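# Phone onto comic book, closed laptop onto its stand

## Task

Get the phone lying flat with every part of it resting on the comic book, and get the laptop, closed and with its top side facing up, sitting on the laptop stand so that one of its long edges rests against the stand's lips; when finished, the robot must be in contact with neither the phone nor the laptop.

## Robot and tools

Robot: two arms, left_arm and right_arm, each with a two-finger gripper. Calibrated base positions in the scene frame: left_arm at (+0.031, +0.243, 0) m with quat_wxyz (+1.000, 0, 0, +0.014); right_arm at (-0.029, -0.309, 0) m with quat_wxyz (+1.000, 0, 0, +0.003). A camera stand sits behind the arms. Cameras: cam_head_left and cam_head_right, each 896x504.

Scene frame: origin at table-top height, halfway between the nominal bases. +x points out over the table, +y toward the left_arm side, +z up. Left and right in arm names do not match image sides. Reported end_effector_position (m) and end_effector_quat_wxyz use this frame and may be off by a few cm, more at long reach. Gripper axes: fingers point along the gripper's +z, and they open and close along its y. The reported position is the point between the pads, about 1 cm short of the tips.

The 14-number row: one flat list covering both arms. Numbers 1-7 are left_arm: dx, dy, dz, rx, ry, rz, opening. Numbers 8-14 are the same for right_arm. Every value lies in [-1, 1]. dx, dy, dz, rx, ry, rz are offsets, not poses: they count from that arm's Hand target at the start of the action or move, along scene-frame axes, rotating about the Hand target's position. Scale: 1.0 equals 0.6 m for translation or 180 degrees for rotation; rx, ry, rz form a single rotation vector. A translation longer than 1.0 may be shortened along its direction. Opening is absolute, not an offset: +1 fully open (0.094 m), -1 closed. An arm you do not want moved gets six zeros plus its current opening; a zero in the opening slot means half open, so resend the present opening.

execute_actions(actions, cameras): actions is a list of actions; each action is a list of up to 15 rows, one row per 1/30 s step; a short action repeats its final row until 15 steps. Every row in an action counts from the action's start pose, not the previous row, and each new action restarts from the current Hand target, so a repeated offset moves further. Images return only if actions is empty or cameras requests them (["all"], a list of names, or []); an unknown name invalidates the call.

move(target, speed, blend, opening_speed, grip_force, blocking, cameras): target is one 14-number row or a list of up to 15 rows; all rows count from the same starting Hand targets. Grippers follow straight lines, turning the short way, with no obstacle avoidance. speed: m/s, 0.002 to 4.3, default 0.25 (turns up to twice that in rad/s); one value or one per target. blend: corner rounding radius in m per target; 0 stops at each. opening_speed: rate of the opening command per second on the -1..+1 scale, at least 0.2; use it to close gently. grip_force: newtons per finger pad, 10 to 50, one value or one per arm; persists; lower values close slowly. blocking=false returns early while the move carries on. The whole list must fit in 10 s. Moves near an arm's own base may flip its shoulder; route around. Faster moves lag, stray and hit harder.

wait(seconds 0-10, cameras) lets time pass with commands held. stop(cameras) brakes a running move. zoom_image(camera, region=[x0,y0,x1,y1]) enlarges part of the newest image of cam_head_left or cam_head_right, region at most 504x504 px, origin top-left. finished_scene(scene) ends the current scene irreversibly; give its integer number.

Results: each call reports robot state: end_effector pose, Hand target (last commanded pose after clipping; next offsets start there), Tool commands, Joint positions (last entry = measured finger opening in m), joint torques (noisy, offset, include arm weight), Joint velocities (may be omitted if all within noise), grip_measured (on the opening scale; reads up to ~2.5 mm wide when empty and a bit narrower than a squeezed part), grip_effort_nm (motor effort; negative closes; not a pad force), motor temperatures. A move adds a line "move:" with its ending: done (within 10 mm and 2 degrees), off_target, moving, held (a check withheld a step or the clearance check ended the move) or fault, plus limits such as limits=paced (pose clipped) or limits=held.

Behaviour to expect: commanded orientation is clipped to within 40 degrees of the current one per step. Friction and weight can leave a gripper resting centimetres from target with no contact; a further command (even all zeros) re-requests it, or send the remaining gap as an offset. A blocked arm keeps pushing until commanded back past its gripper. Release by commanding an opening well above grip_measured.

Avoid: dropping or knocking anything off the table (fails), letting go of moving parts, fast collisions, pressing hard on fixed or heavy items, and any contact or squeeze between the two arms, including a gripper closing on the other's fingers. Watch motor heat: holding loads, outstretched poses or pushing at unreachable targets heats motors; above 85 °C a MOTOR HOT line appears, and at 100 °C that arm goes limp for 30-60 s. Joint ranges (rad): waist ±2.880, shoulder 0 to 3.142, elbow 0 to 3.019 (straight 2.964), wrist pitch -1.693 to 1.571, wrist yaw ±1.571, wrist roll ±2.094. Loose objects may occasionally be nudged by outside pushes.

Each tool is called after ">>>" by a JSON object that holds its "api" and its "payload", one argument or row to a line.

## Session

>>> {"api": "execute_actions", "payload": {
  "actions": []
}}

Scene clock: 0.00 s.
left_arm: end_effector_position=(+0.4918, +0.7722, +0.2721) grip_measured=+1.000 grip_effort_nm=n/a end_effector_quat_wxyz=(+0.538, +0.343, +0.763, +0.102) | right_arm: end_effector_position=(+0.0818, -0.5453, +0.1553) grip_measured=+1.000 grip_effort_nm=n/a end_effector_quat_wxyz=(-0.017, +0.931, +0.365, +0.017)
Joint positions: left_arm=[1.048 1.958 1.826 -0.907 1.087 1.594 0.094] | right_arm=[-1.159 1.066 0.823 -1.361 -0.035 1.239 0.094]
Joint velocities: within noise
Joint torques (N m): no reading
Motor temperatures (°C): left_arm=[23 25 27 24 28 25 28] | right_arm=[27 30 27 25 24 24 25]
Heat: left arm: hottest wrist yaw 28 °C; right arm: hottest shoulder 30 °C.
Hand target: left_arm +0.4940, +0.7762, +0.2939; +0.539, +0.352, +0.755, +0.121 | right_arm +0.0850, -0.5526, +0.1636; -0.006, +0.931, +0.366, +0.017
Tool commands: left_gripper/opening=+1.0 right_gripper/opening=+1.0

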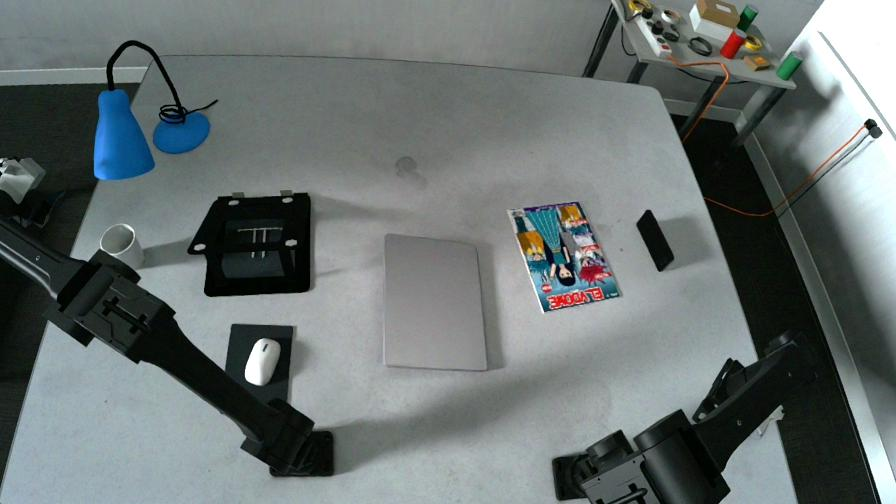

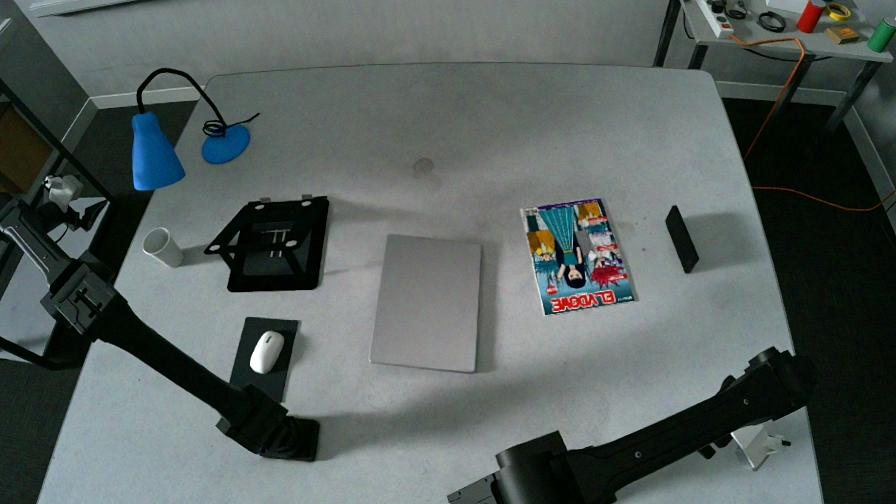

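>>> {"api": "zoom_image", "payload": {
  "camera": "cam_head_left",
  "region": [170, 170, 340, 310]
}}

>>> {"api": "zoom_image", "payload": {
  "camera": "cam_head_right",
  "region": [180, 170, 350, 310]
}}

>>> {"api": "zoom_image", "payload": {
  "camera": "cam_head_left",
  "region": [360, 180, 700, 390]
}}

>>> {"api": "zoom_image", "payload": {
  "camera": "cam_head_right",
  "region": [360, 180, 740, 390]
}}

Scaled by 2.965.

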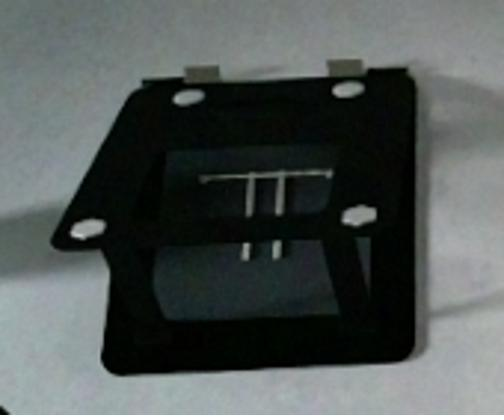

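Scaled by 2.965.

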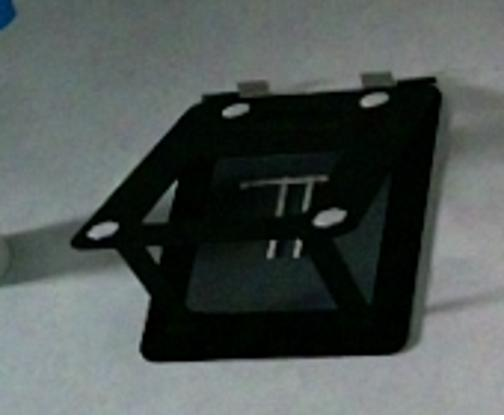

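Scaled by 1.482.

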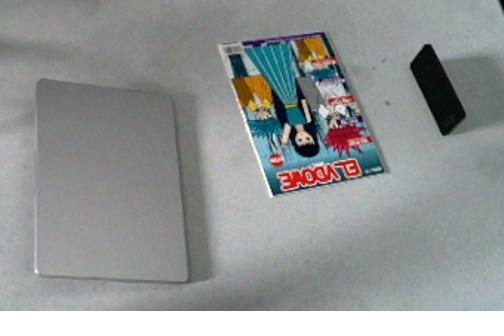

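Scaled by 1.326.

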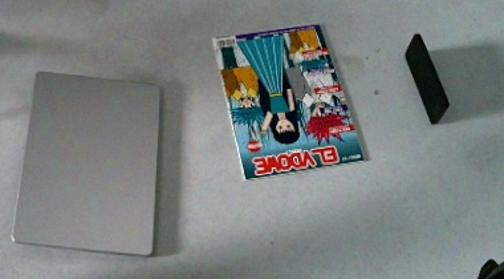

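>>> {"api": "zoom_image", "payload": {
  "camera": "cam_head_left",
  "region": [610, 190, 710, 290]
}}

>>> {"api": "zoom_image", "payload": {
  "camera": "cam_head_left",
  "region": [370, 300, 510, 385]
}}

>>> {"api": "zoom_image", "payload": {
  "camera": "cam_head_right",
  "region": [640, 190, 740, 290]
}}

Scaled by 5.040.

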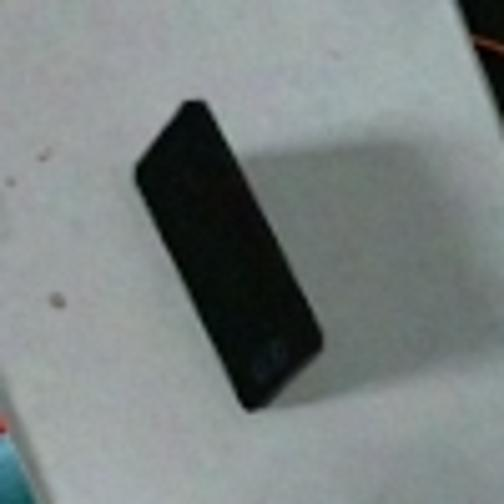

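Scaled by 3.600.

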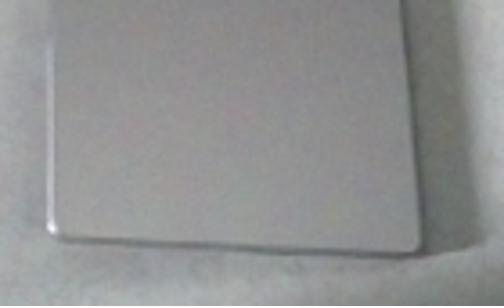

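Scaled by 5.040.

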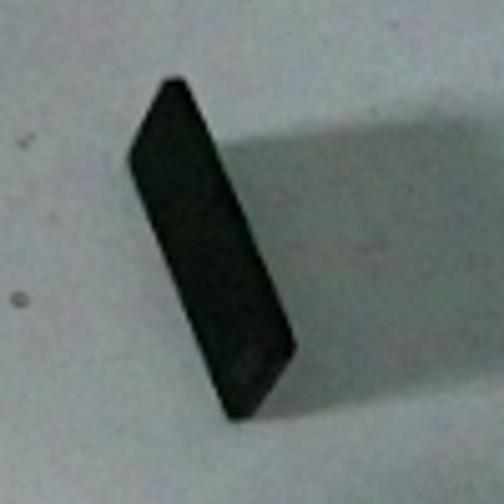

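>>> {"api": "move", "payload": {
  "target": [-0.157,-0.793,-0.073,-0.084,0.374,0.244,1,0.692,0.088,0.144,0,0,-0.097,1],
  "cameras": ["all"]
}}

Scene clock: 57.50 s.
left_arm: end_effector_position=(+0.3949, +0.3031, +0.2455) grip_measured=+1.000 grip_effort_nm=0.02 end_effector_quat_wxyz=(+0.001, +0.000, +1.000, -0.002) | right_arm: end_effector_position=(+0.4825, -0.4990, +0.2418) grip_measured=+1.000 grip_effort_nm=-0.01 end_effector_quat_wxyz=(-0.040, +0.942, +0.333, +0.034)
Joint positions: left_arm=[0.138 1.304 1.251 -1.517 0.003 0.167 0.094] | right_arm=[-0.393 1.771 1.772 -1.574 -0.104 2.075 0.094]
Joint torques (N m): left_arm=[-1.96 -10.58 12.41 -0.17 -0.12 -0.07] | right_arm=[1.2 -18.26 12.77 -0.28 -0.03 0.23]
Motor temperatures (°C): left_arm=[23 31 32 24 28 24 27] | right_arm=[27 30 36 25 24 24 25]
Heat: left arm: hottest elbow 32 °C; right arm: hottest elbow 36 °C.
Hand target: left_arm +0.3998, +0.3004, +0.2500; +0.001, +0.001, +1.000, +0.000 | right_arm +0.5003, -0.4999, +0.2499; -0.003, +0.975, +0.220, +0.018
Off the commanded pose: left_arm 0.007 m, 0 deg | right_arm 0.020 m, 14 deg.
joint sent to its limit (right arm) — joint 6 (wrist roll), upper limit. The joint targets are off in orientation, not in position.
move: off_target (right_arm)

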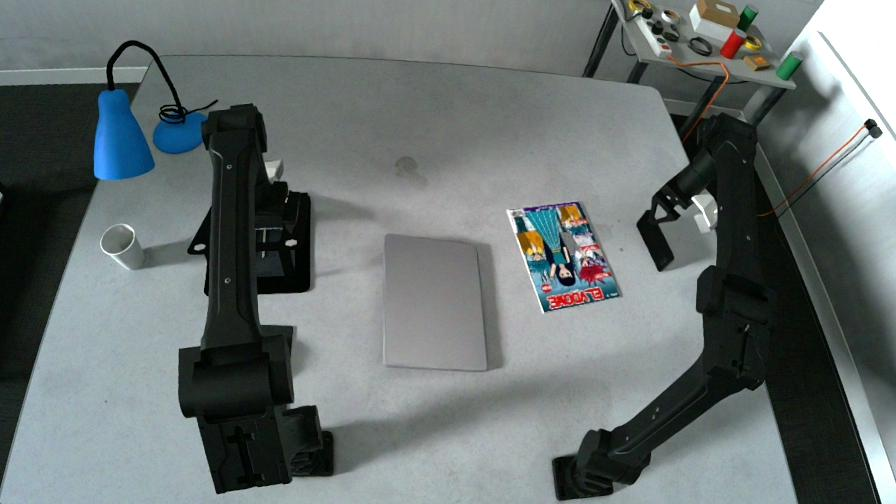

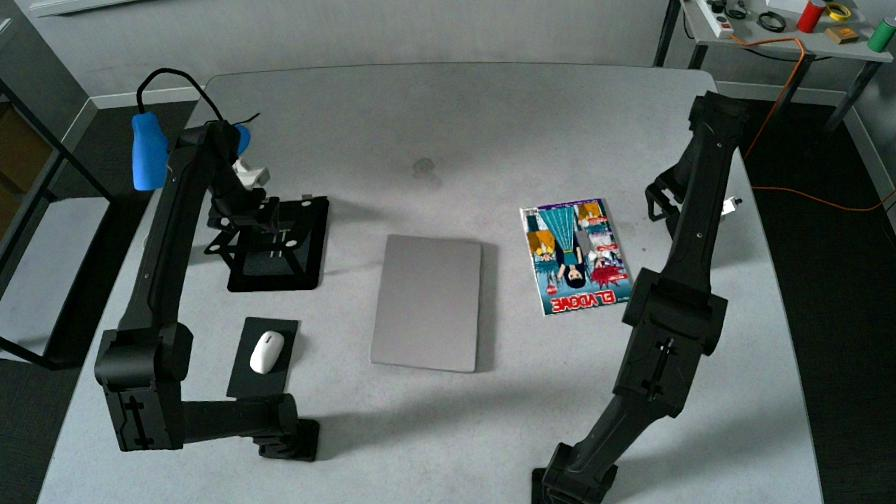

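>>> {"api": "zoom_image", "payload": {
  "camera": "cam_head_left",
  "region": [600, 110, 780, 290]
}}

>>> {"api": "zoom_image", "payload": {
  "camera": "cam_head_right",
  "region": [600, 90, 780, 270]
}}

>>> {"api": "zoom_image", "payload": {
  "camera": "cam_head_right",
  "region": [150, 110, 350, 310]
}}

Scaled by 2.800.

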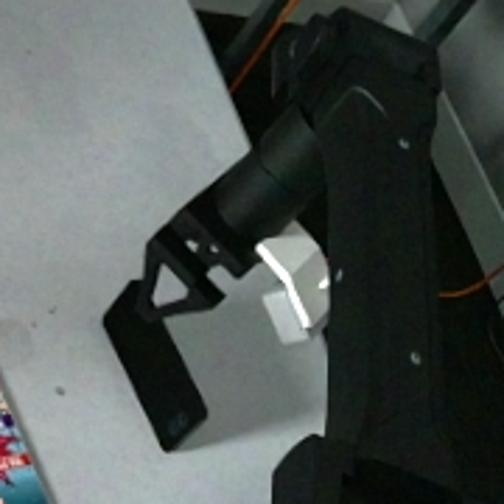

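Scaled by 2.800.

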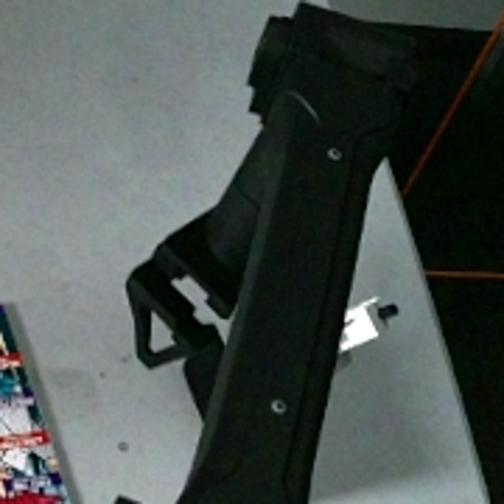

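Scaled by 2.520.

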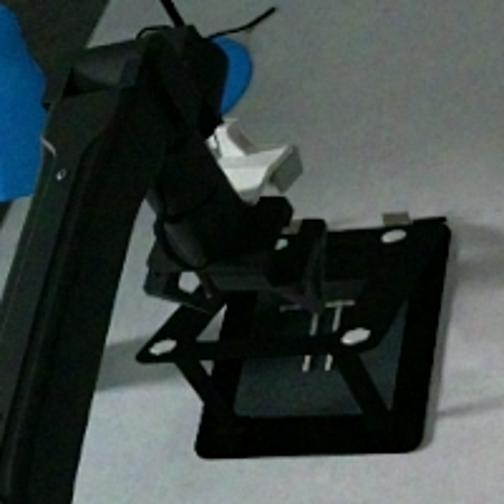

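>>> {"api": "move", "payload": {
  "target": [0,0,0,0,0,0,1,0.02,-0.082,-0.15,-0.0165,-0.005,0.937,1],
  "cameras": ["all"]
}}

>>> {"api": "zoom_image", "payload": {
  "camera": "cam_head_left",
  "region": [600, 150, 740, 290]
}}

>>> {"api": "zoom_image", "payload": {
  "camera": "cam_head_right",
  "region": [620, 150, 760, 290]
}}

Scene clock: 96.13 s.
left_arm: end_effector_position=(+0.3949, +0.3031, +0.2455) grip_measured=+1.000 grip_effort_nm=0.02 end_effector_quat_wxyz=(+0.001, +0.000, +1.000, -0.002) | right_arm: end_effector_position=(+0.5126, -0.5408, +0.1800) grip_measured=+1.000 grip_effort_nm=-0.02 end_effector_quat_wxyz=(+0.012, -0.125, +0.992, -0.006)
Joint positions: left_arm=[0.138 1.304 1.251 -1.517 0.003 0.167 0.094] | right_arm=[-0.409 1.883 1.772 -1.434 -0.001 -0.654 0.094]
Joint torques (N m): left_arm=[-1.79 -9.93 12.22 -0.01 -0.14 -0.06] | right_arm=[-0.32 -19.43 7.91 0.55 0.04 0.1]
Heat: left arm: hottest elbow 35 °C; right arm: hottest elbow 40 °C.
Hand target: left_arm +0.3998, +0.3004, +0.2500; +0.001, +0.001, +1.000, +0.000 | right_arm +0.5122, -0.5491, +0.1598; +0.000, -0.123, +0.992, +0.000
Off the commanded pose: left_arm 0.007 m, 0 deg | right_arm 0.022 m, 1 deg.
move: off_target (right_arm)

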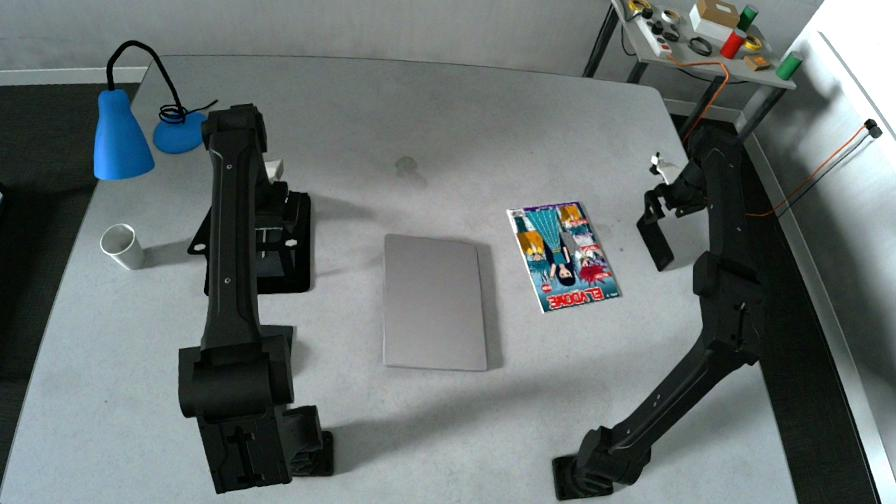

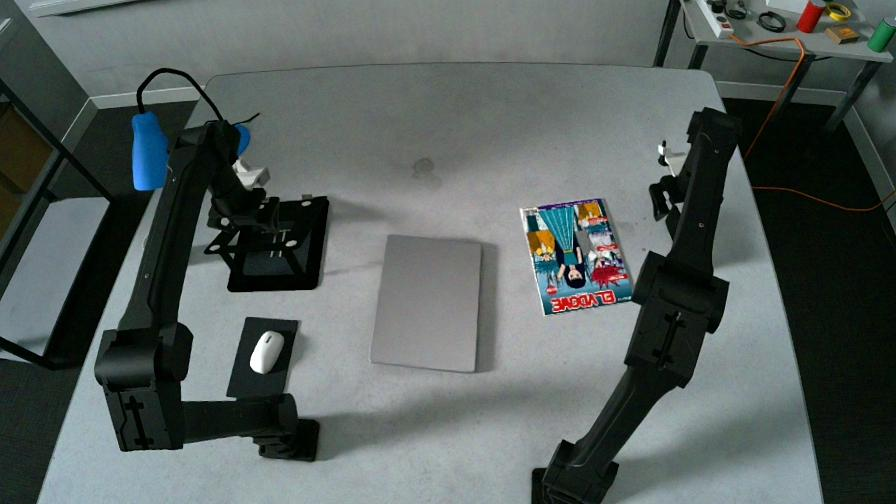

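Scaled by 3.600.

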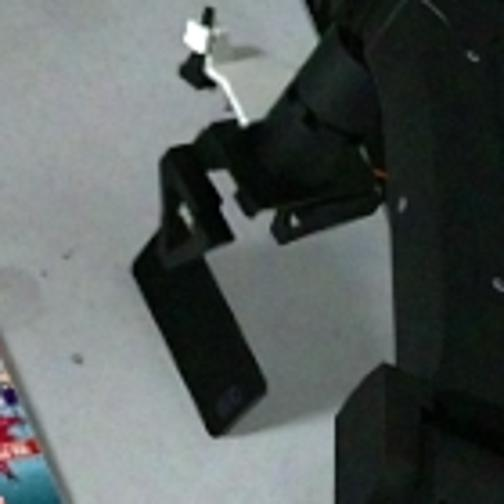

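Scaled by 3.600.

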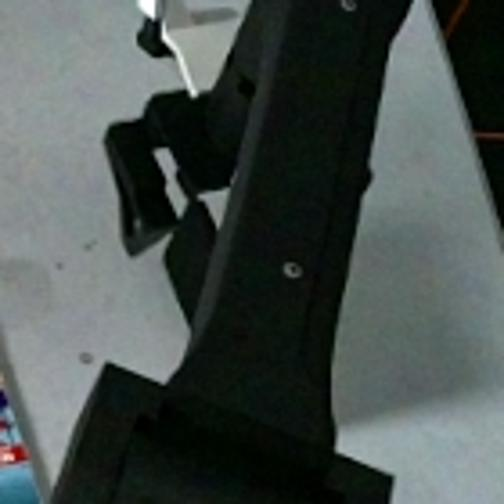

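>>> {"api": "move", "payload": {
  "target": [0,0,0,0,0,0,1,0.0,0,-0.1,0,0,0,1],
  "cameras": ["cam_head_left"],
  "speed": 0.12
}}

>>> {"api": "zoom_image", "payload": {
  "camera": "cam_head_left",
  "region": [600, 150, 740, 290]
}}

Scene clock: 101.60 s.
left_arm: end_effector_position=(+0.3949, +0.3031, +0.2455) grip_measured=+1.000 grip_effort_nm=0.02 end_effector_quat_wxyz=(+0.001, +0.000, +1.000, -0.002) | right_arm: end_effector_position=(+0.5156, -0.5420, +0.1162) grip_measured=+1.000 grip_effort_nm=-0.02 end_effector_quat_wxyz=(+0.009, -0.125, +0.992, -0.005)
Joint positions: left_arm=[0.138 1.304 1.251 -1.517 0.003 0.167 0.094] | right_arm=[-0.409 1.927 1.669 -1.292 -0.001 -0.655 0.094]
Joint torques (N m): left_arm=[-1.61 -10.81 12.31 -0.2 -0.12 -0.09] | right_arm=[-0.38 -20.25 7.62 0.51 0.04 0.09]
Heat: left arm: hottest elbow 36 °C; right arm: hottest elbow 39 °C.
Hand target: left_arm +0.3998, +0.3004, +0.2500; +0.001, +0.001, +1.000, +0.000 | right_arm +0.5123, -0.5491, +0.0998; +0.000, -0.123, +0.992, +0.000
Off the commanded pose: left_arm 0.007 m, 0 deg | right_arm 0.018 m, 1 deg.
move: off_target (right_arm)
Images, in order (width x height): cam_head_left 896x504.

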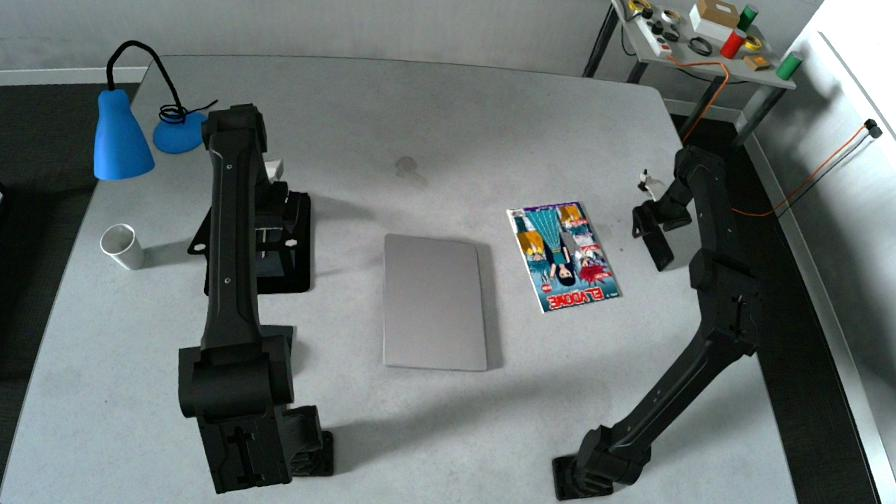

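Scaled by 3.600.

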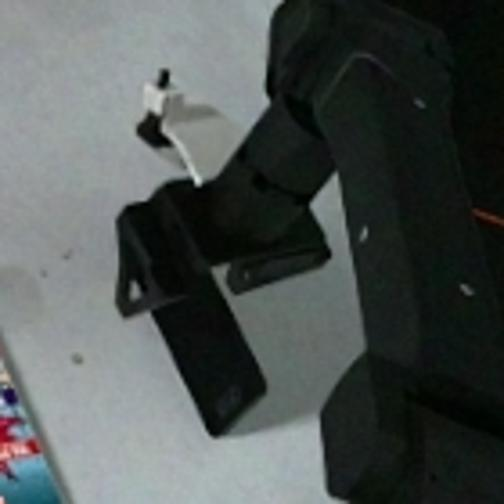

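>>> {"api": "move", "payload": {
  "target": [0,0,0,0,0,0,1,-0.008,-0.008,-0.09,0,0,0,1],
  "cameras": ["cam_head_left"],
  "speed": 0.12
}}

>>> {"api": "zoom_image", "payload": {
  "camera": "cam_head_left",
  "region": [600, 150, 740, 290]
}}

Scene clock: 108.10 s.
left_arm: end_effector_position=(+0.3949, +0.3031, +0.2455) grip_measured=+1.000 grip_effort_nm=0.02 end_effector_quat_wxyz=(+0.001, +0.000, +1.000, -0.002) | right_arm: end_effector_position=(+0.5123, -0.5477, +0.0627) grip_measured=+1.000 grip_effort_nm=-0.01 end_effector_quat_wxyz=(+0.010, -0.125, +0.992, -0.005)
Joint positions: left_arm=[0.138 1.304 1.251 -1.517 0.003 0.167 0.094] | right_arm=[-0.42 1.97 1.588 -1.167 -0.001 -0.665 0.094]
Joint torques (N m): left_arm=[-1.73 -11.28 12.45 -0.28 -0.15 -0.04] | right_arm=[-0.26 -20.42 7.12 0.51 0.04 0.08]
Heat: left arm: hottest elbow 36 °C; right arm: hottest elbow 39 °C.
Hand target: left_arm +0.3998, +0.3004, +0.2500; +0.001, +0.001, +1.000, +0.000 | right_arm +0.5075, -0.5538, +0.0459; +0.000, -0.123, +0.992, +0.000
Off the commanded pose: left_arm 0.007 m, 0 deg | right_arm 0.019 m, 1 deg.
move: off_target (right_arm)
Images, in order (width x height): cam_head_left 896x504.

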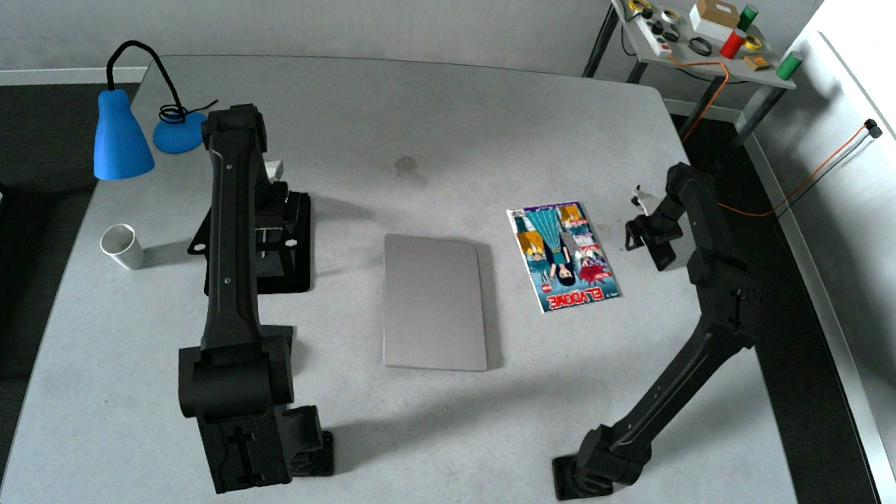

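Scaled by 3.600.

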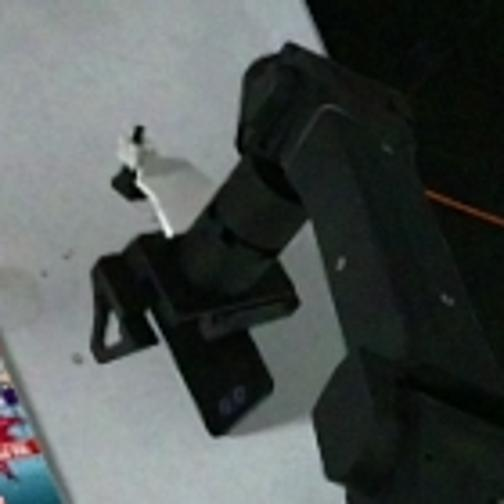

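>>> {"api": "move", "payload": {
  "target": [0,0,0,0,0,0,1,0.005,0.008,0,0,0,0,-1],
  "opening_speed": 0.4,
  "grip_force": [50,30],
  "cameras": ["cam_head_left"]
}}

>>> {"api": "zoom_image", "payload": {
  "camera": "cam_head_left",
  "region": [600, 150, 740, 290]
}}

Scene clock: 116.20 s.
left_arm: end_effector_position=(+0.3949, +0.3031, +0.2455) grip_measured=+1.000 grip_effort_nm=0.02 end_effector_quat_wxyz=(+0.001, +0.000, +1.000, -0.002) | right_arm: end_effector_position=(+0.5123, -0.5477, +0.0627) grip_measured=-0.990 grip_effort_nm=-0.46 end_effector_quat_wxyz=(+0.010, -0.125, +0.992, -0.005)
Joint positions: left_arm=[0.138 1.304 1.251 -1.517 0.003 0.167 0.094] | right_arm=[-0.42 1.97 1.588 -1.167 -0.001 -0.665 0]
Joint torques (N m): left_arm=[-2.84 -10.23 12.59 -0.14 -0.07 -0.09] | right_arm=[0.38 -20.48 7.31 0.47 0.05 0.17]
Motor temperatures (°C): left_arm=[23 27 36 24 27 24 27] | right_arm=[27 35 38 25 24 23 25]
Heat: left arm: hottest elbow 36 °C; right arm: hottest elbow 38 °C.
Hand target: left_arm +0.3998, +0.3004, +0.2500; +0.001, +0.001, +1.000, +0.000 | right_arm +0.5105, -0.5490, +0.0459; +0.000, -0.123, +0.992, +0.000
Off the commanded pose: left_arm 0.007 m, 0 deg | right_arm 0.017 m, 1 deg.
grip_force (N): 50, 30
move: off_target (right_arm)
Images, in order (width x height): cam_head_left 896x504.

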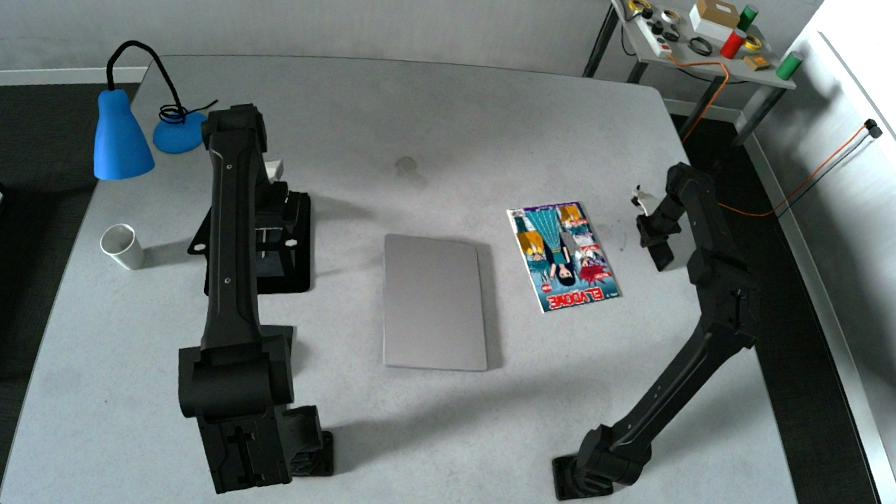

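Scaled by 3.600.

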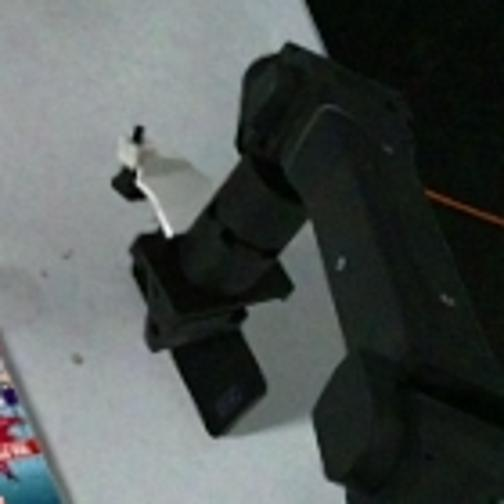

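>>> {"api": "move", "payload": {
  "target": [0,0,0,0,0,0,1,0,0,0,0,0,0,1],
  "cameras": ["all"]
}}

>>> {"api": "zoom_image", "payload": {
  "camera": "cam_head_right",
  "region": [620, 170, 740, 290]
}}

>>> {"api": "zoom_image", "payload": {
  "camera": "cam_head_left",
  "region": [610, 180, 710, 280]
}}

Scene clock: 123.30 s.
left_arm: end_effector_position=(+0.3949, +0.3031, +0.2455) grip_measured=+1.000 grip_effort_nm=0.02 end_effector_quat_wxyz=(+0.001, +0.000, +1.000, -0.002) | right_arm: end_effector_position=(+0.5123, -0.5478, +0.0627) grip_measured=+0.998 grip_effort_nm=0.07 end_effector_quat_wxyz=(+0.009, -0.125, +0.992, -0.005)
Joint positions: left_arm=[0.138 1.304 1.251 -1.517 0.003 0.167 0.094] | right_arm=[-0.42 1.97 1.588 -1.167 -0.001 -0.665 0.094]
Joint torques (N m): left_arm=[-2.73 -10.17 12.34 0.01 -0.14 -0.08] | right_arm=[0.5 -20.54 7.34 0.49 0.03 0.17]
Heat: left arm: hottest elbow 36 °C; right arm: hottest elbow 37 °C.
Hand target: left_arm +0.3998, +0.3004, +0.2500; +0.001, +0.001, +1.000, +0.000 | right_arm +0.5105, -0.5491, +0.0459; +0.000, -0.123, +0.992, +0.000
Off the commanded pose: left_arm 0.007 m, 0 deg | right_arm 0.017 m, 1 deg.
grip_force (N): 50, 30
move: off_target (right_arm)

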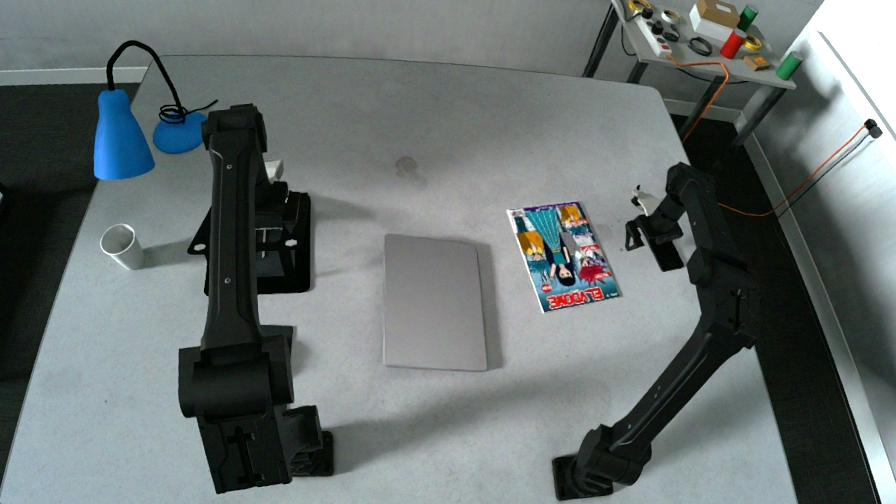

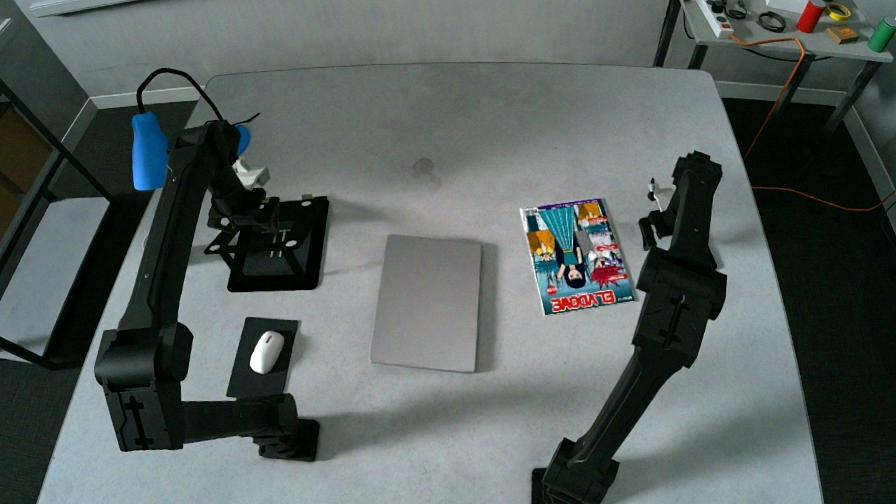

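Scaled by 4.200.

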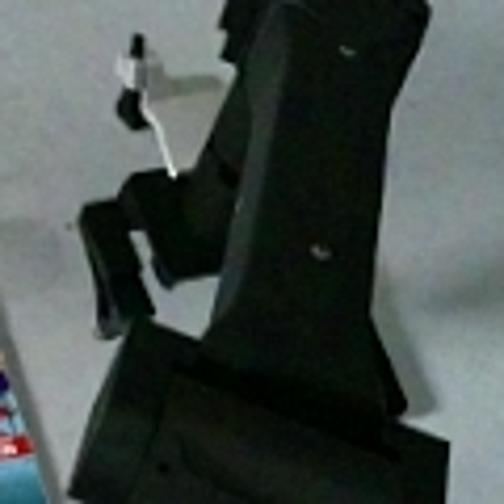

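Scaled by 5.040.

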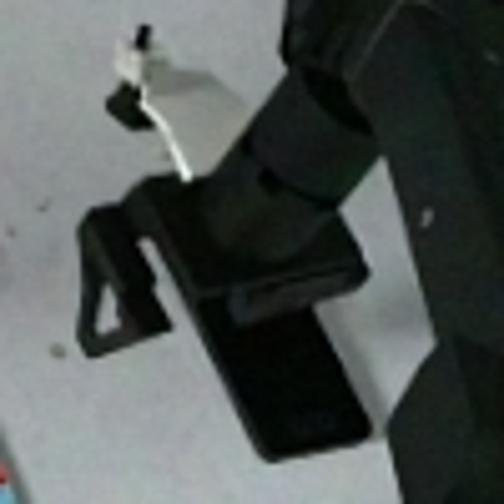

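>>> {"api": "move", "payload": {
  "target": [0,0,0,0,0,0,1,-0.05,0.05,0.25,0,0,0,1],
  "cameras": ["all"]
}}

>>> {"api": "zoom_image", "payload": {
  "camera": "cam_head_right",
  "region": [620, 170, 740, 290]
}}

>>> {"api": "zoom_image", "payload": {
  "camera": "cam_head_left",
  "region": [610, 190, 710, 290]
}}

Scene clock: 128.07 s.
left_arm: end_effector_position=(+0.3949, +0.3031, +0.2455) grip_measured=+1.000 grip_effort_nm=0.02 end_effector_quat_wxyz=(+0.001, +0.000, +1.000, -0.002) | right_arm: end_effector_position=(+0.4647, -0.5191, +0.1800) grip_measured=+0.999 grip_effort_nm=0.07 end_effector_quat_wxyz=(-0.015, -0.121, +0.993, +0.009)
Joint positions: left_arm=[0.138 1.304 1.251 -1.517 0.003 0.167 0.094] | right_arm=[-0.407 1.781 1.627 -1.451 -0.001 -0.644 0.094]
Joint torques (N m): left_arm=[-1.9 -10.34 12.37 -0.16 -0.09 -0.06] | right_arm=[1.26 -19.6 11.93 -0.39 0.03 0.24]
Heat: left arm: hottest elbow 36 °C; right arm: hottest elbow 37 °C.
Hand target: left_arm +0.3998, +0.3004, +0.2500; +0.001, +0.001, +1.000, +0.000 | right_arm +0.4805, -0.5192, +0.1959; +0.000, -0.123, +0.992, +0.000
Off the commanded pose: left_arm 0.007 m, 0 deg | right_arm 0.022 m, 2 deg.
grip_force (N): 50, 30
move: off_target (right_arm)

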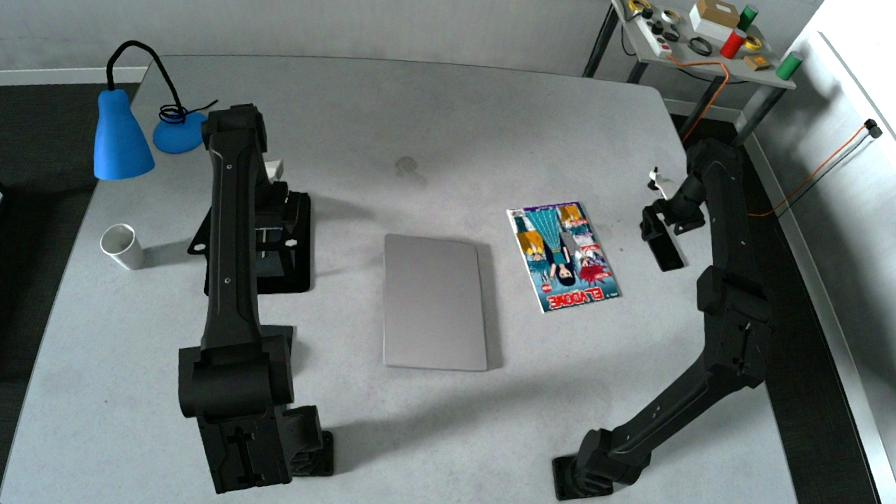

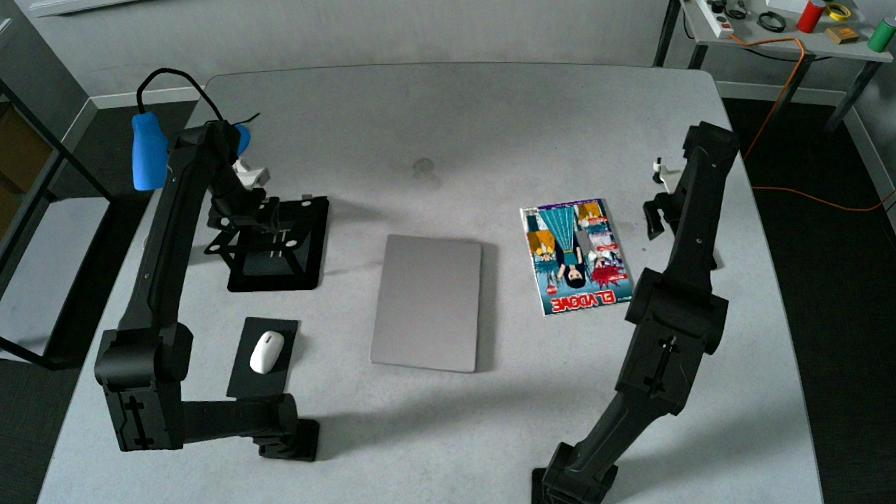

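Scaled by 4.200.

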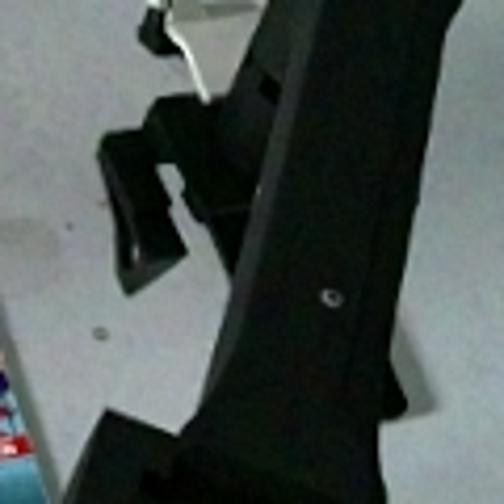

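Scaled by 5.040.

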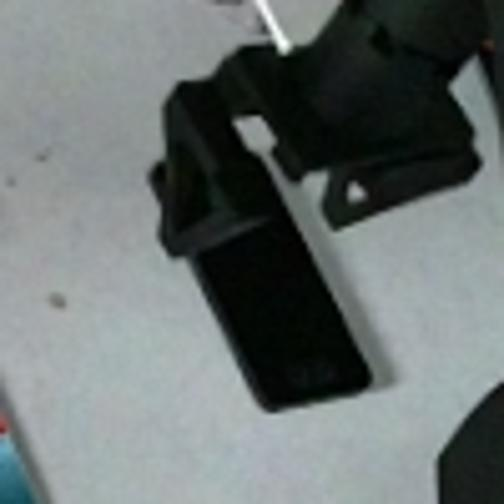

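>>> {"api": "move", "payload": {
  "target": [0,0,0,0,0,0,1,-0.25,0.15,0.0,0,0,0,1],
  "cameras": ["all"]
}}

>>> {"api": "zoom_image", "payload": {
  "camera": "cam_head_right",
  "region": [620, 190, 720, 290]
}}

>>> {"api": "zoom_image", "payload": {
  "camera": "cam_head_left",
  "region": [610, 190, 710, 290]
}}

Scene clock: 137.40 s.
left_arm: end_effector_position=(+0.3949, +0.3031, +0.2455) grip_measured=+1.000 grip_effort_nm=0.02 end_effector_quat_wxyz=(+0.001, +0.000, +1.000, -0.002) | right_arm: end_effector_position=(+0.3309, -0.4342, +0.1978) grip_measured=+0.999 grip_effort_nm=0.07 end_effector_quat_wxyz=(-0.003, -0.121, +0.993, +0.002)
Joint positions: left_arm=[0.138 1.304 1.251 -1.517 0.003 0.167 0.094] | right_arm=[-0.339 1.354 1.172 -1.395 -0.001 -0.575 0.094]
Joint torques (N m): left_arm=[-2.78 -10.11 12.37 -0.06 -0.13 -0.06] | right_arm=[1.38 -12.86 7.2 0.5 0.04 0.21]
Heat: left arm: hottest elbow 36 °C; right arm: hottest elbow 38 °C.
Hand target: left_arm +0.3998, +0.3004, +0.2500; +0.001, +0.001, +1.000, +0.000 | right_arm +0.3304, -0.4292, +0.1959; +0.000, -0.123, +0.992, +0.000
Off the commanded pose: left_arm 0.007 m, 0 deg | right_arm 0.005 m, 0 deg.
grip_force (N): 50, 30
move: done

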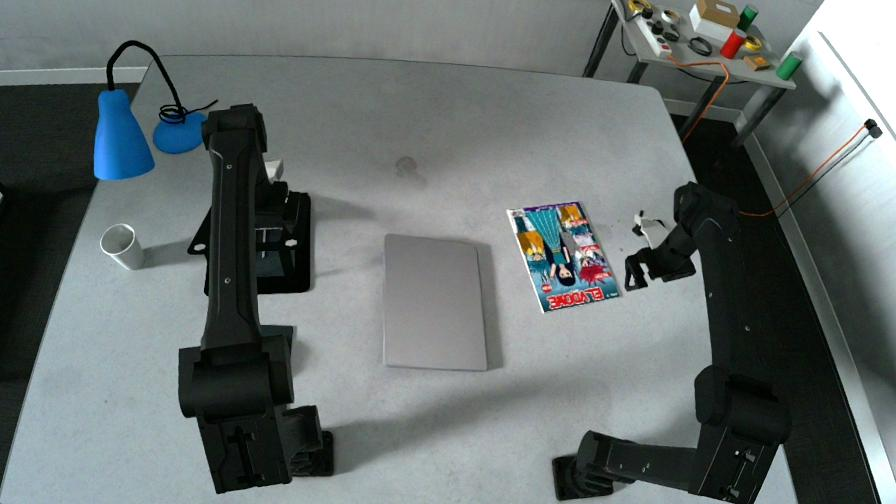

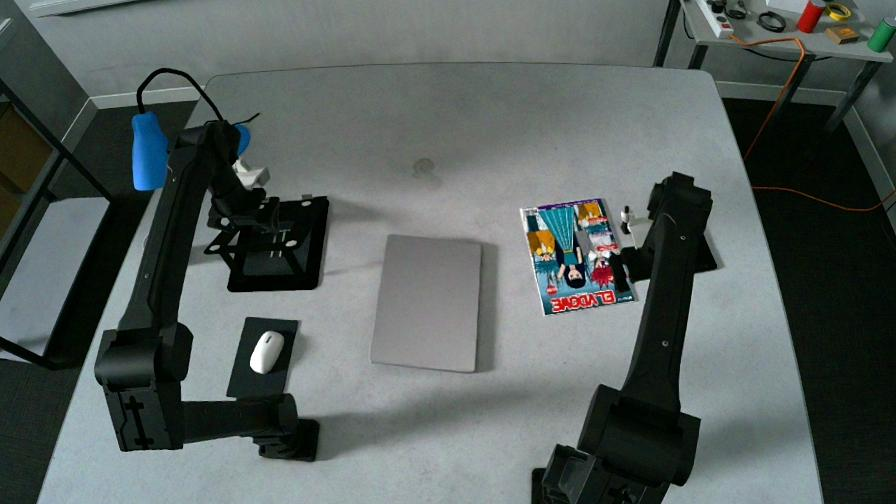

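Scaled by 5.040.

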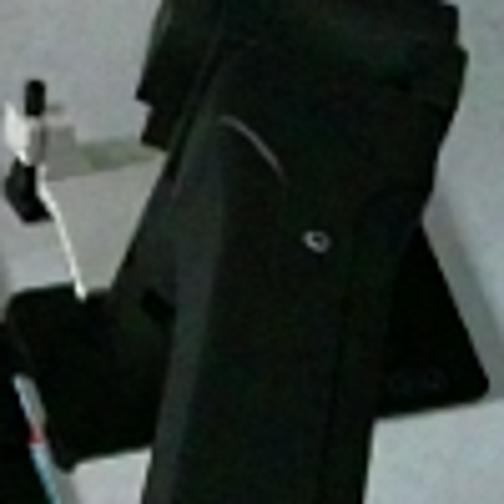

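Scaled by 5.040.

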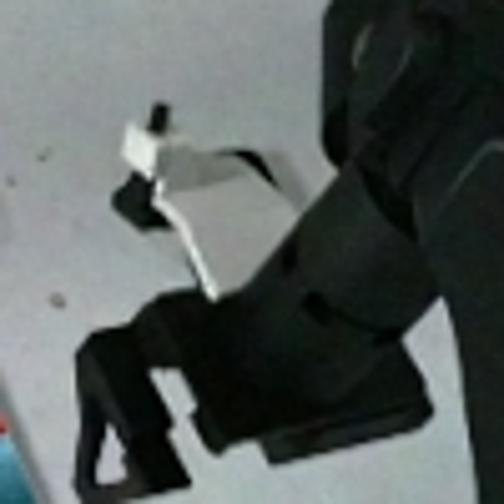

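>>> {"api": "move", "payload": {
  "target": [0,0,0,0,0,0,1,-0.15,0.3,0.0,0,0,0,1],
  "cameras": ["all"]
}}

>>> {"api": "zoom_image", "payload": {
  "camera": "cam_head_right",
  "region": [640, 190, 740, 290]
}}

>>> {"api": "zoom_image", "payload": {
  "camera": "cam_head_left",
  "region": [610, 190, 710, 290]
}}

Scene clock: 141.50 s.
left_arm: end_effector_position=(+0.3949, +0.3031, +0.2455) grip_measured=+1.000 grip_effort_nm=0.02 end_effector_quat_wxyz=(+0.001, +0.000, +1.000, -0.002) | right_arm: end_effector_position=(+0.2480, -0.2510, +0.1979) grip_measured=+0.999 grip_effort_nm=0.07 end_effector_quat_wxyz=(+0.006, -0.120, +0.993, +0.001)
Joint positions: left_arm=[0.138 1.304 1.251 -1.517 0.003 0.167 0.094] | right_arm=[0.203 1.074 0.943 -1.427 -0.002 -0.033 0.094]
Joint torques (N m): left_arm=[-2.32 -10.23 12.52 -0.14 -0.09 -0.11] | right_arm=[1.44 -8.47 7.36 -0.18 0.1 0.22]
Heat: left arm: hottest elbow 36 °C; right arm: hottest elbow 37 °C.
Hand target: left_arm +0.3998, +0.3004, +0.2500; +0.001, +0.001, +1.000, +0.000 | right_arm +0.2405, -0.2492, +0.1959; +0.000, -0.123, +0.992, +0.000
Off the commanded pose: left_arm 0.007 m, 0 deg | right_arm 0.008 m, 1 deg.
grip_force (N): 50, 30
move: done

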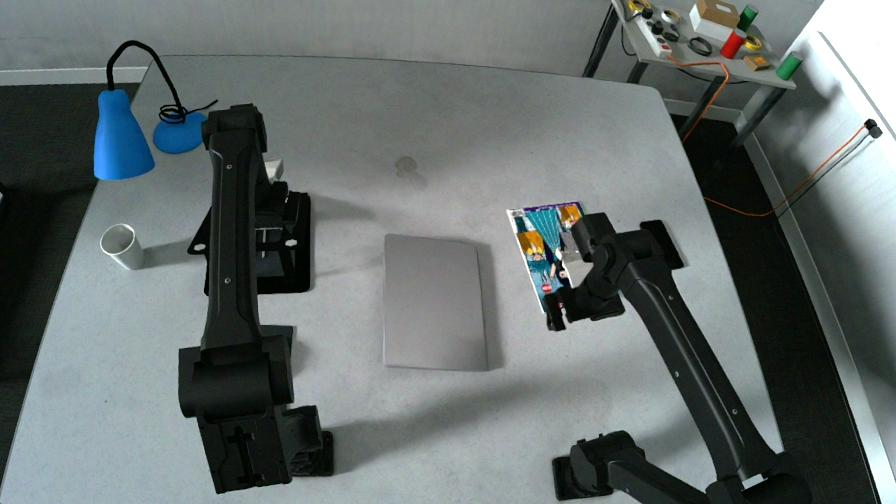

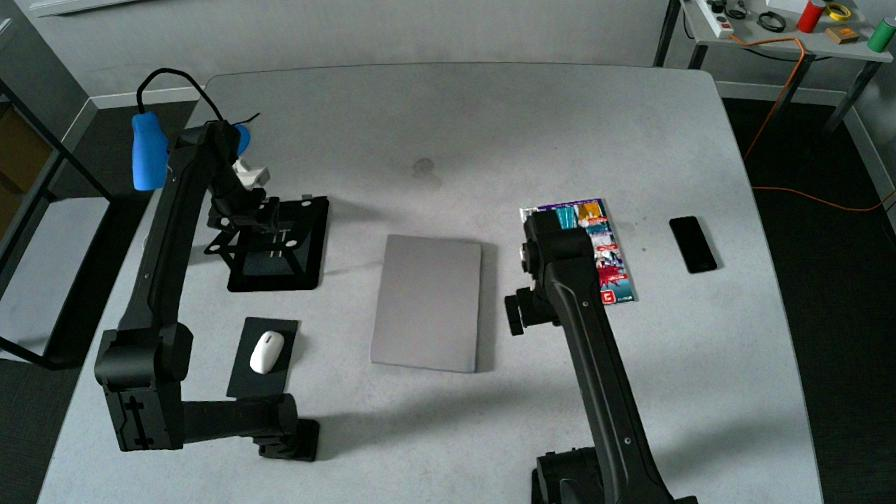

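Scaled by 5.040.

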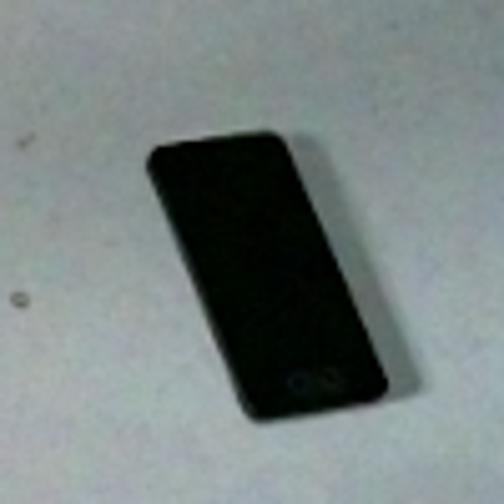

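Scaled by 5.040.

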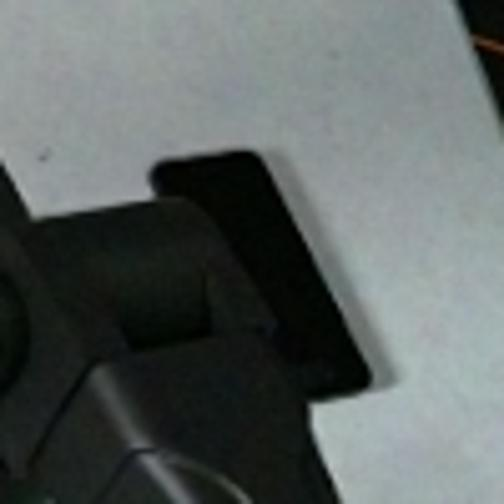

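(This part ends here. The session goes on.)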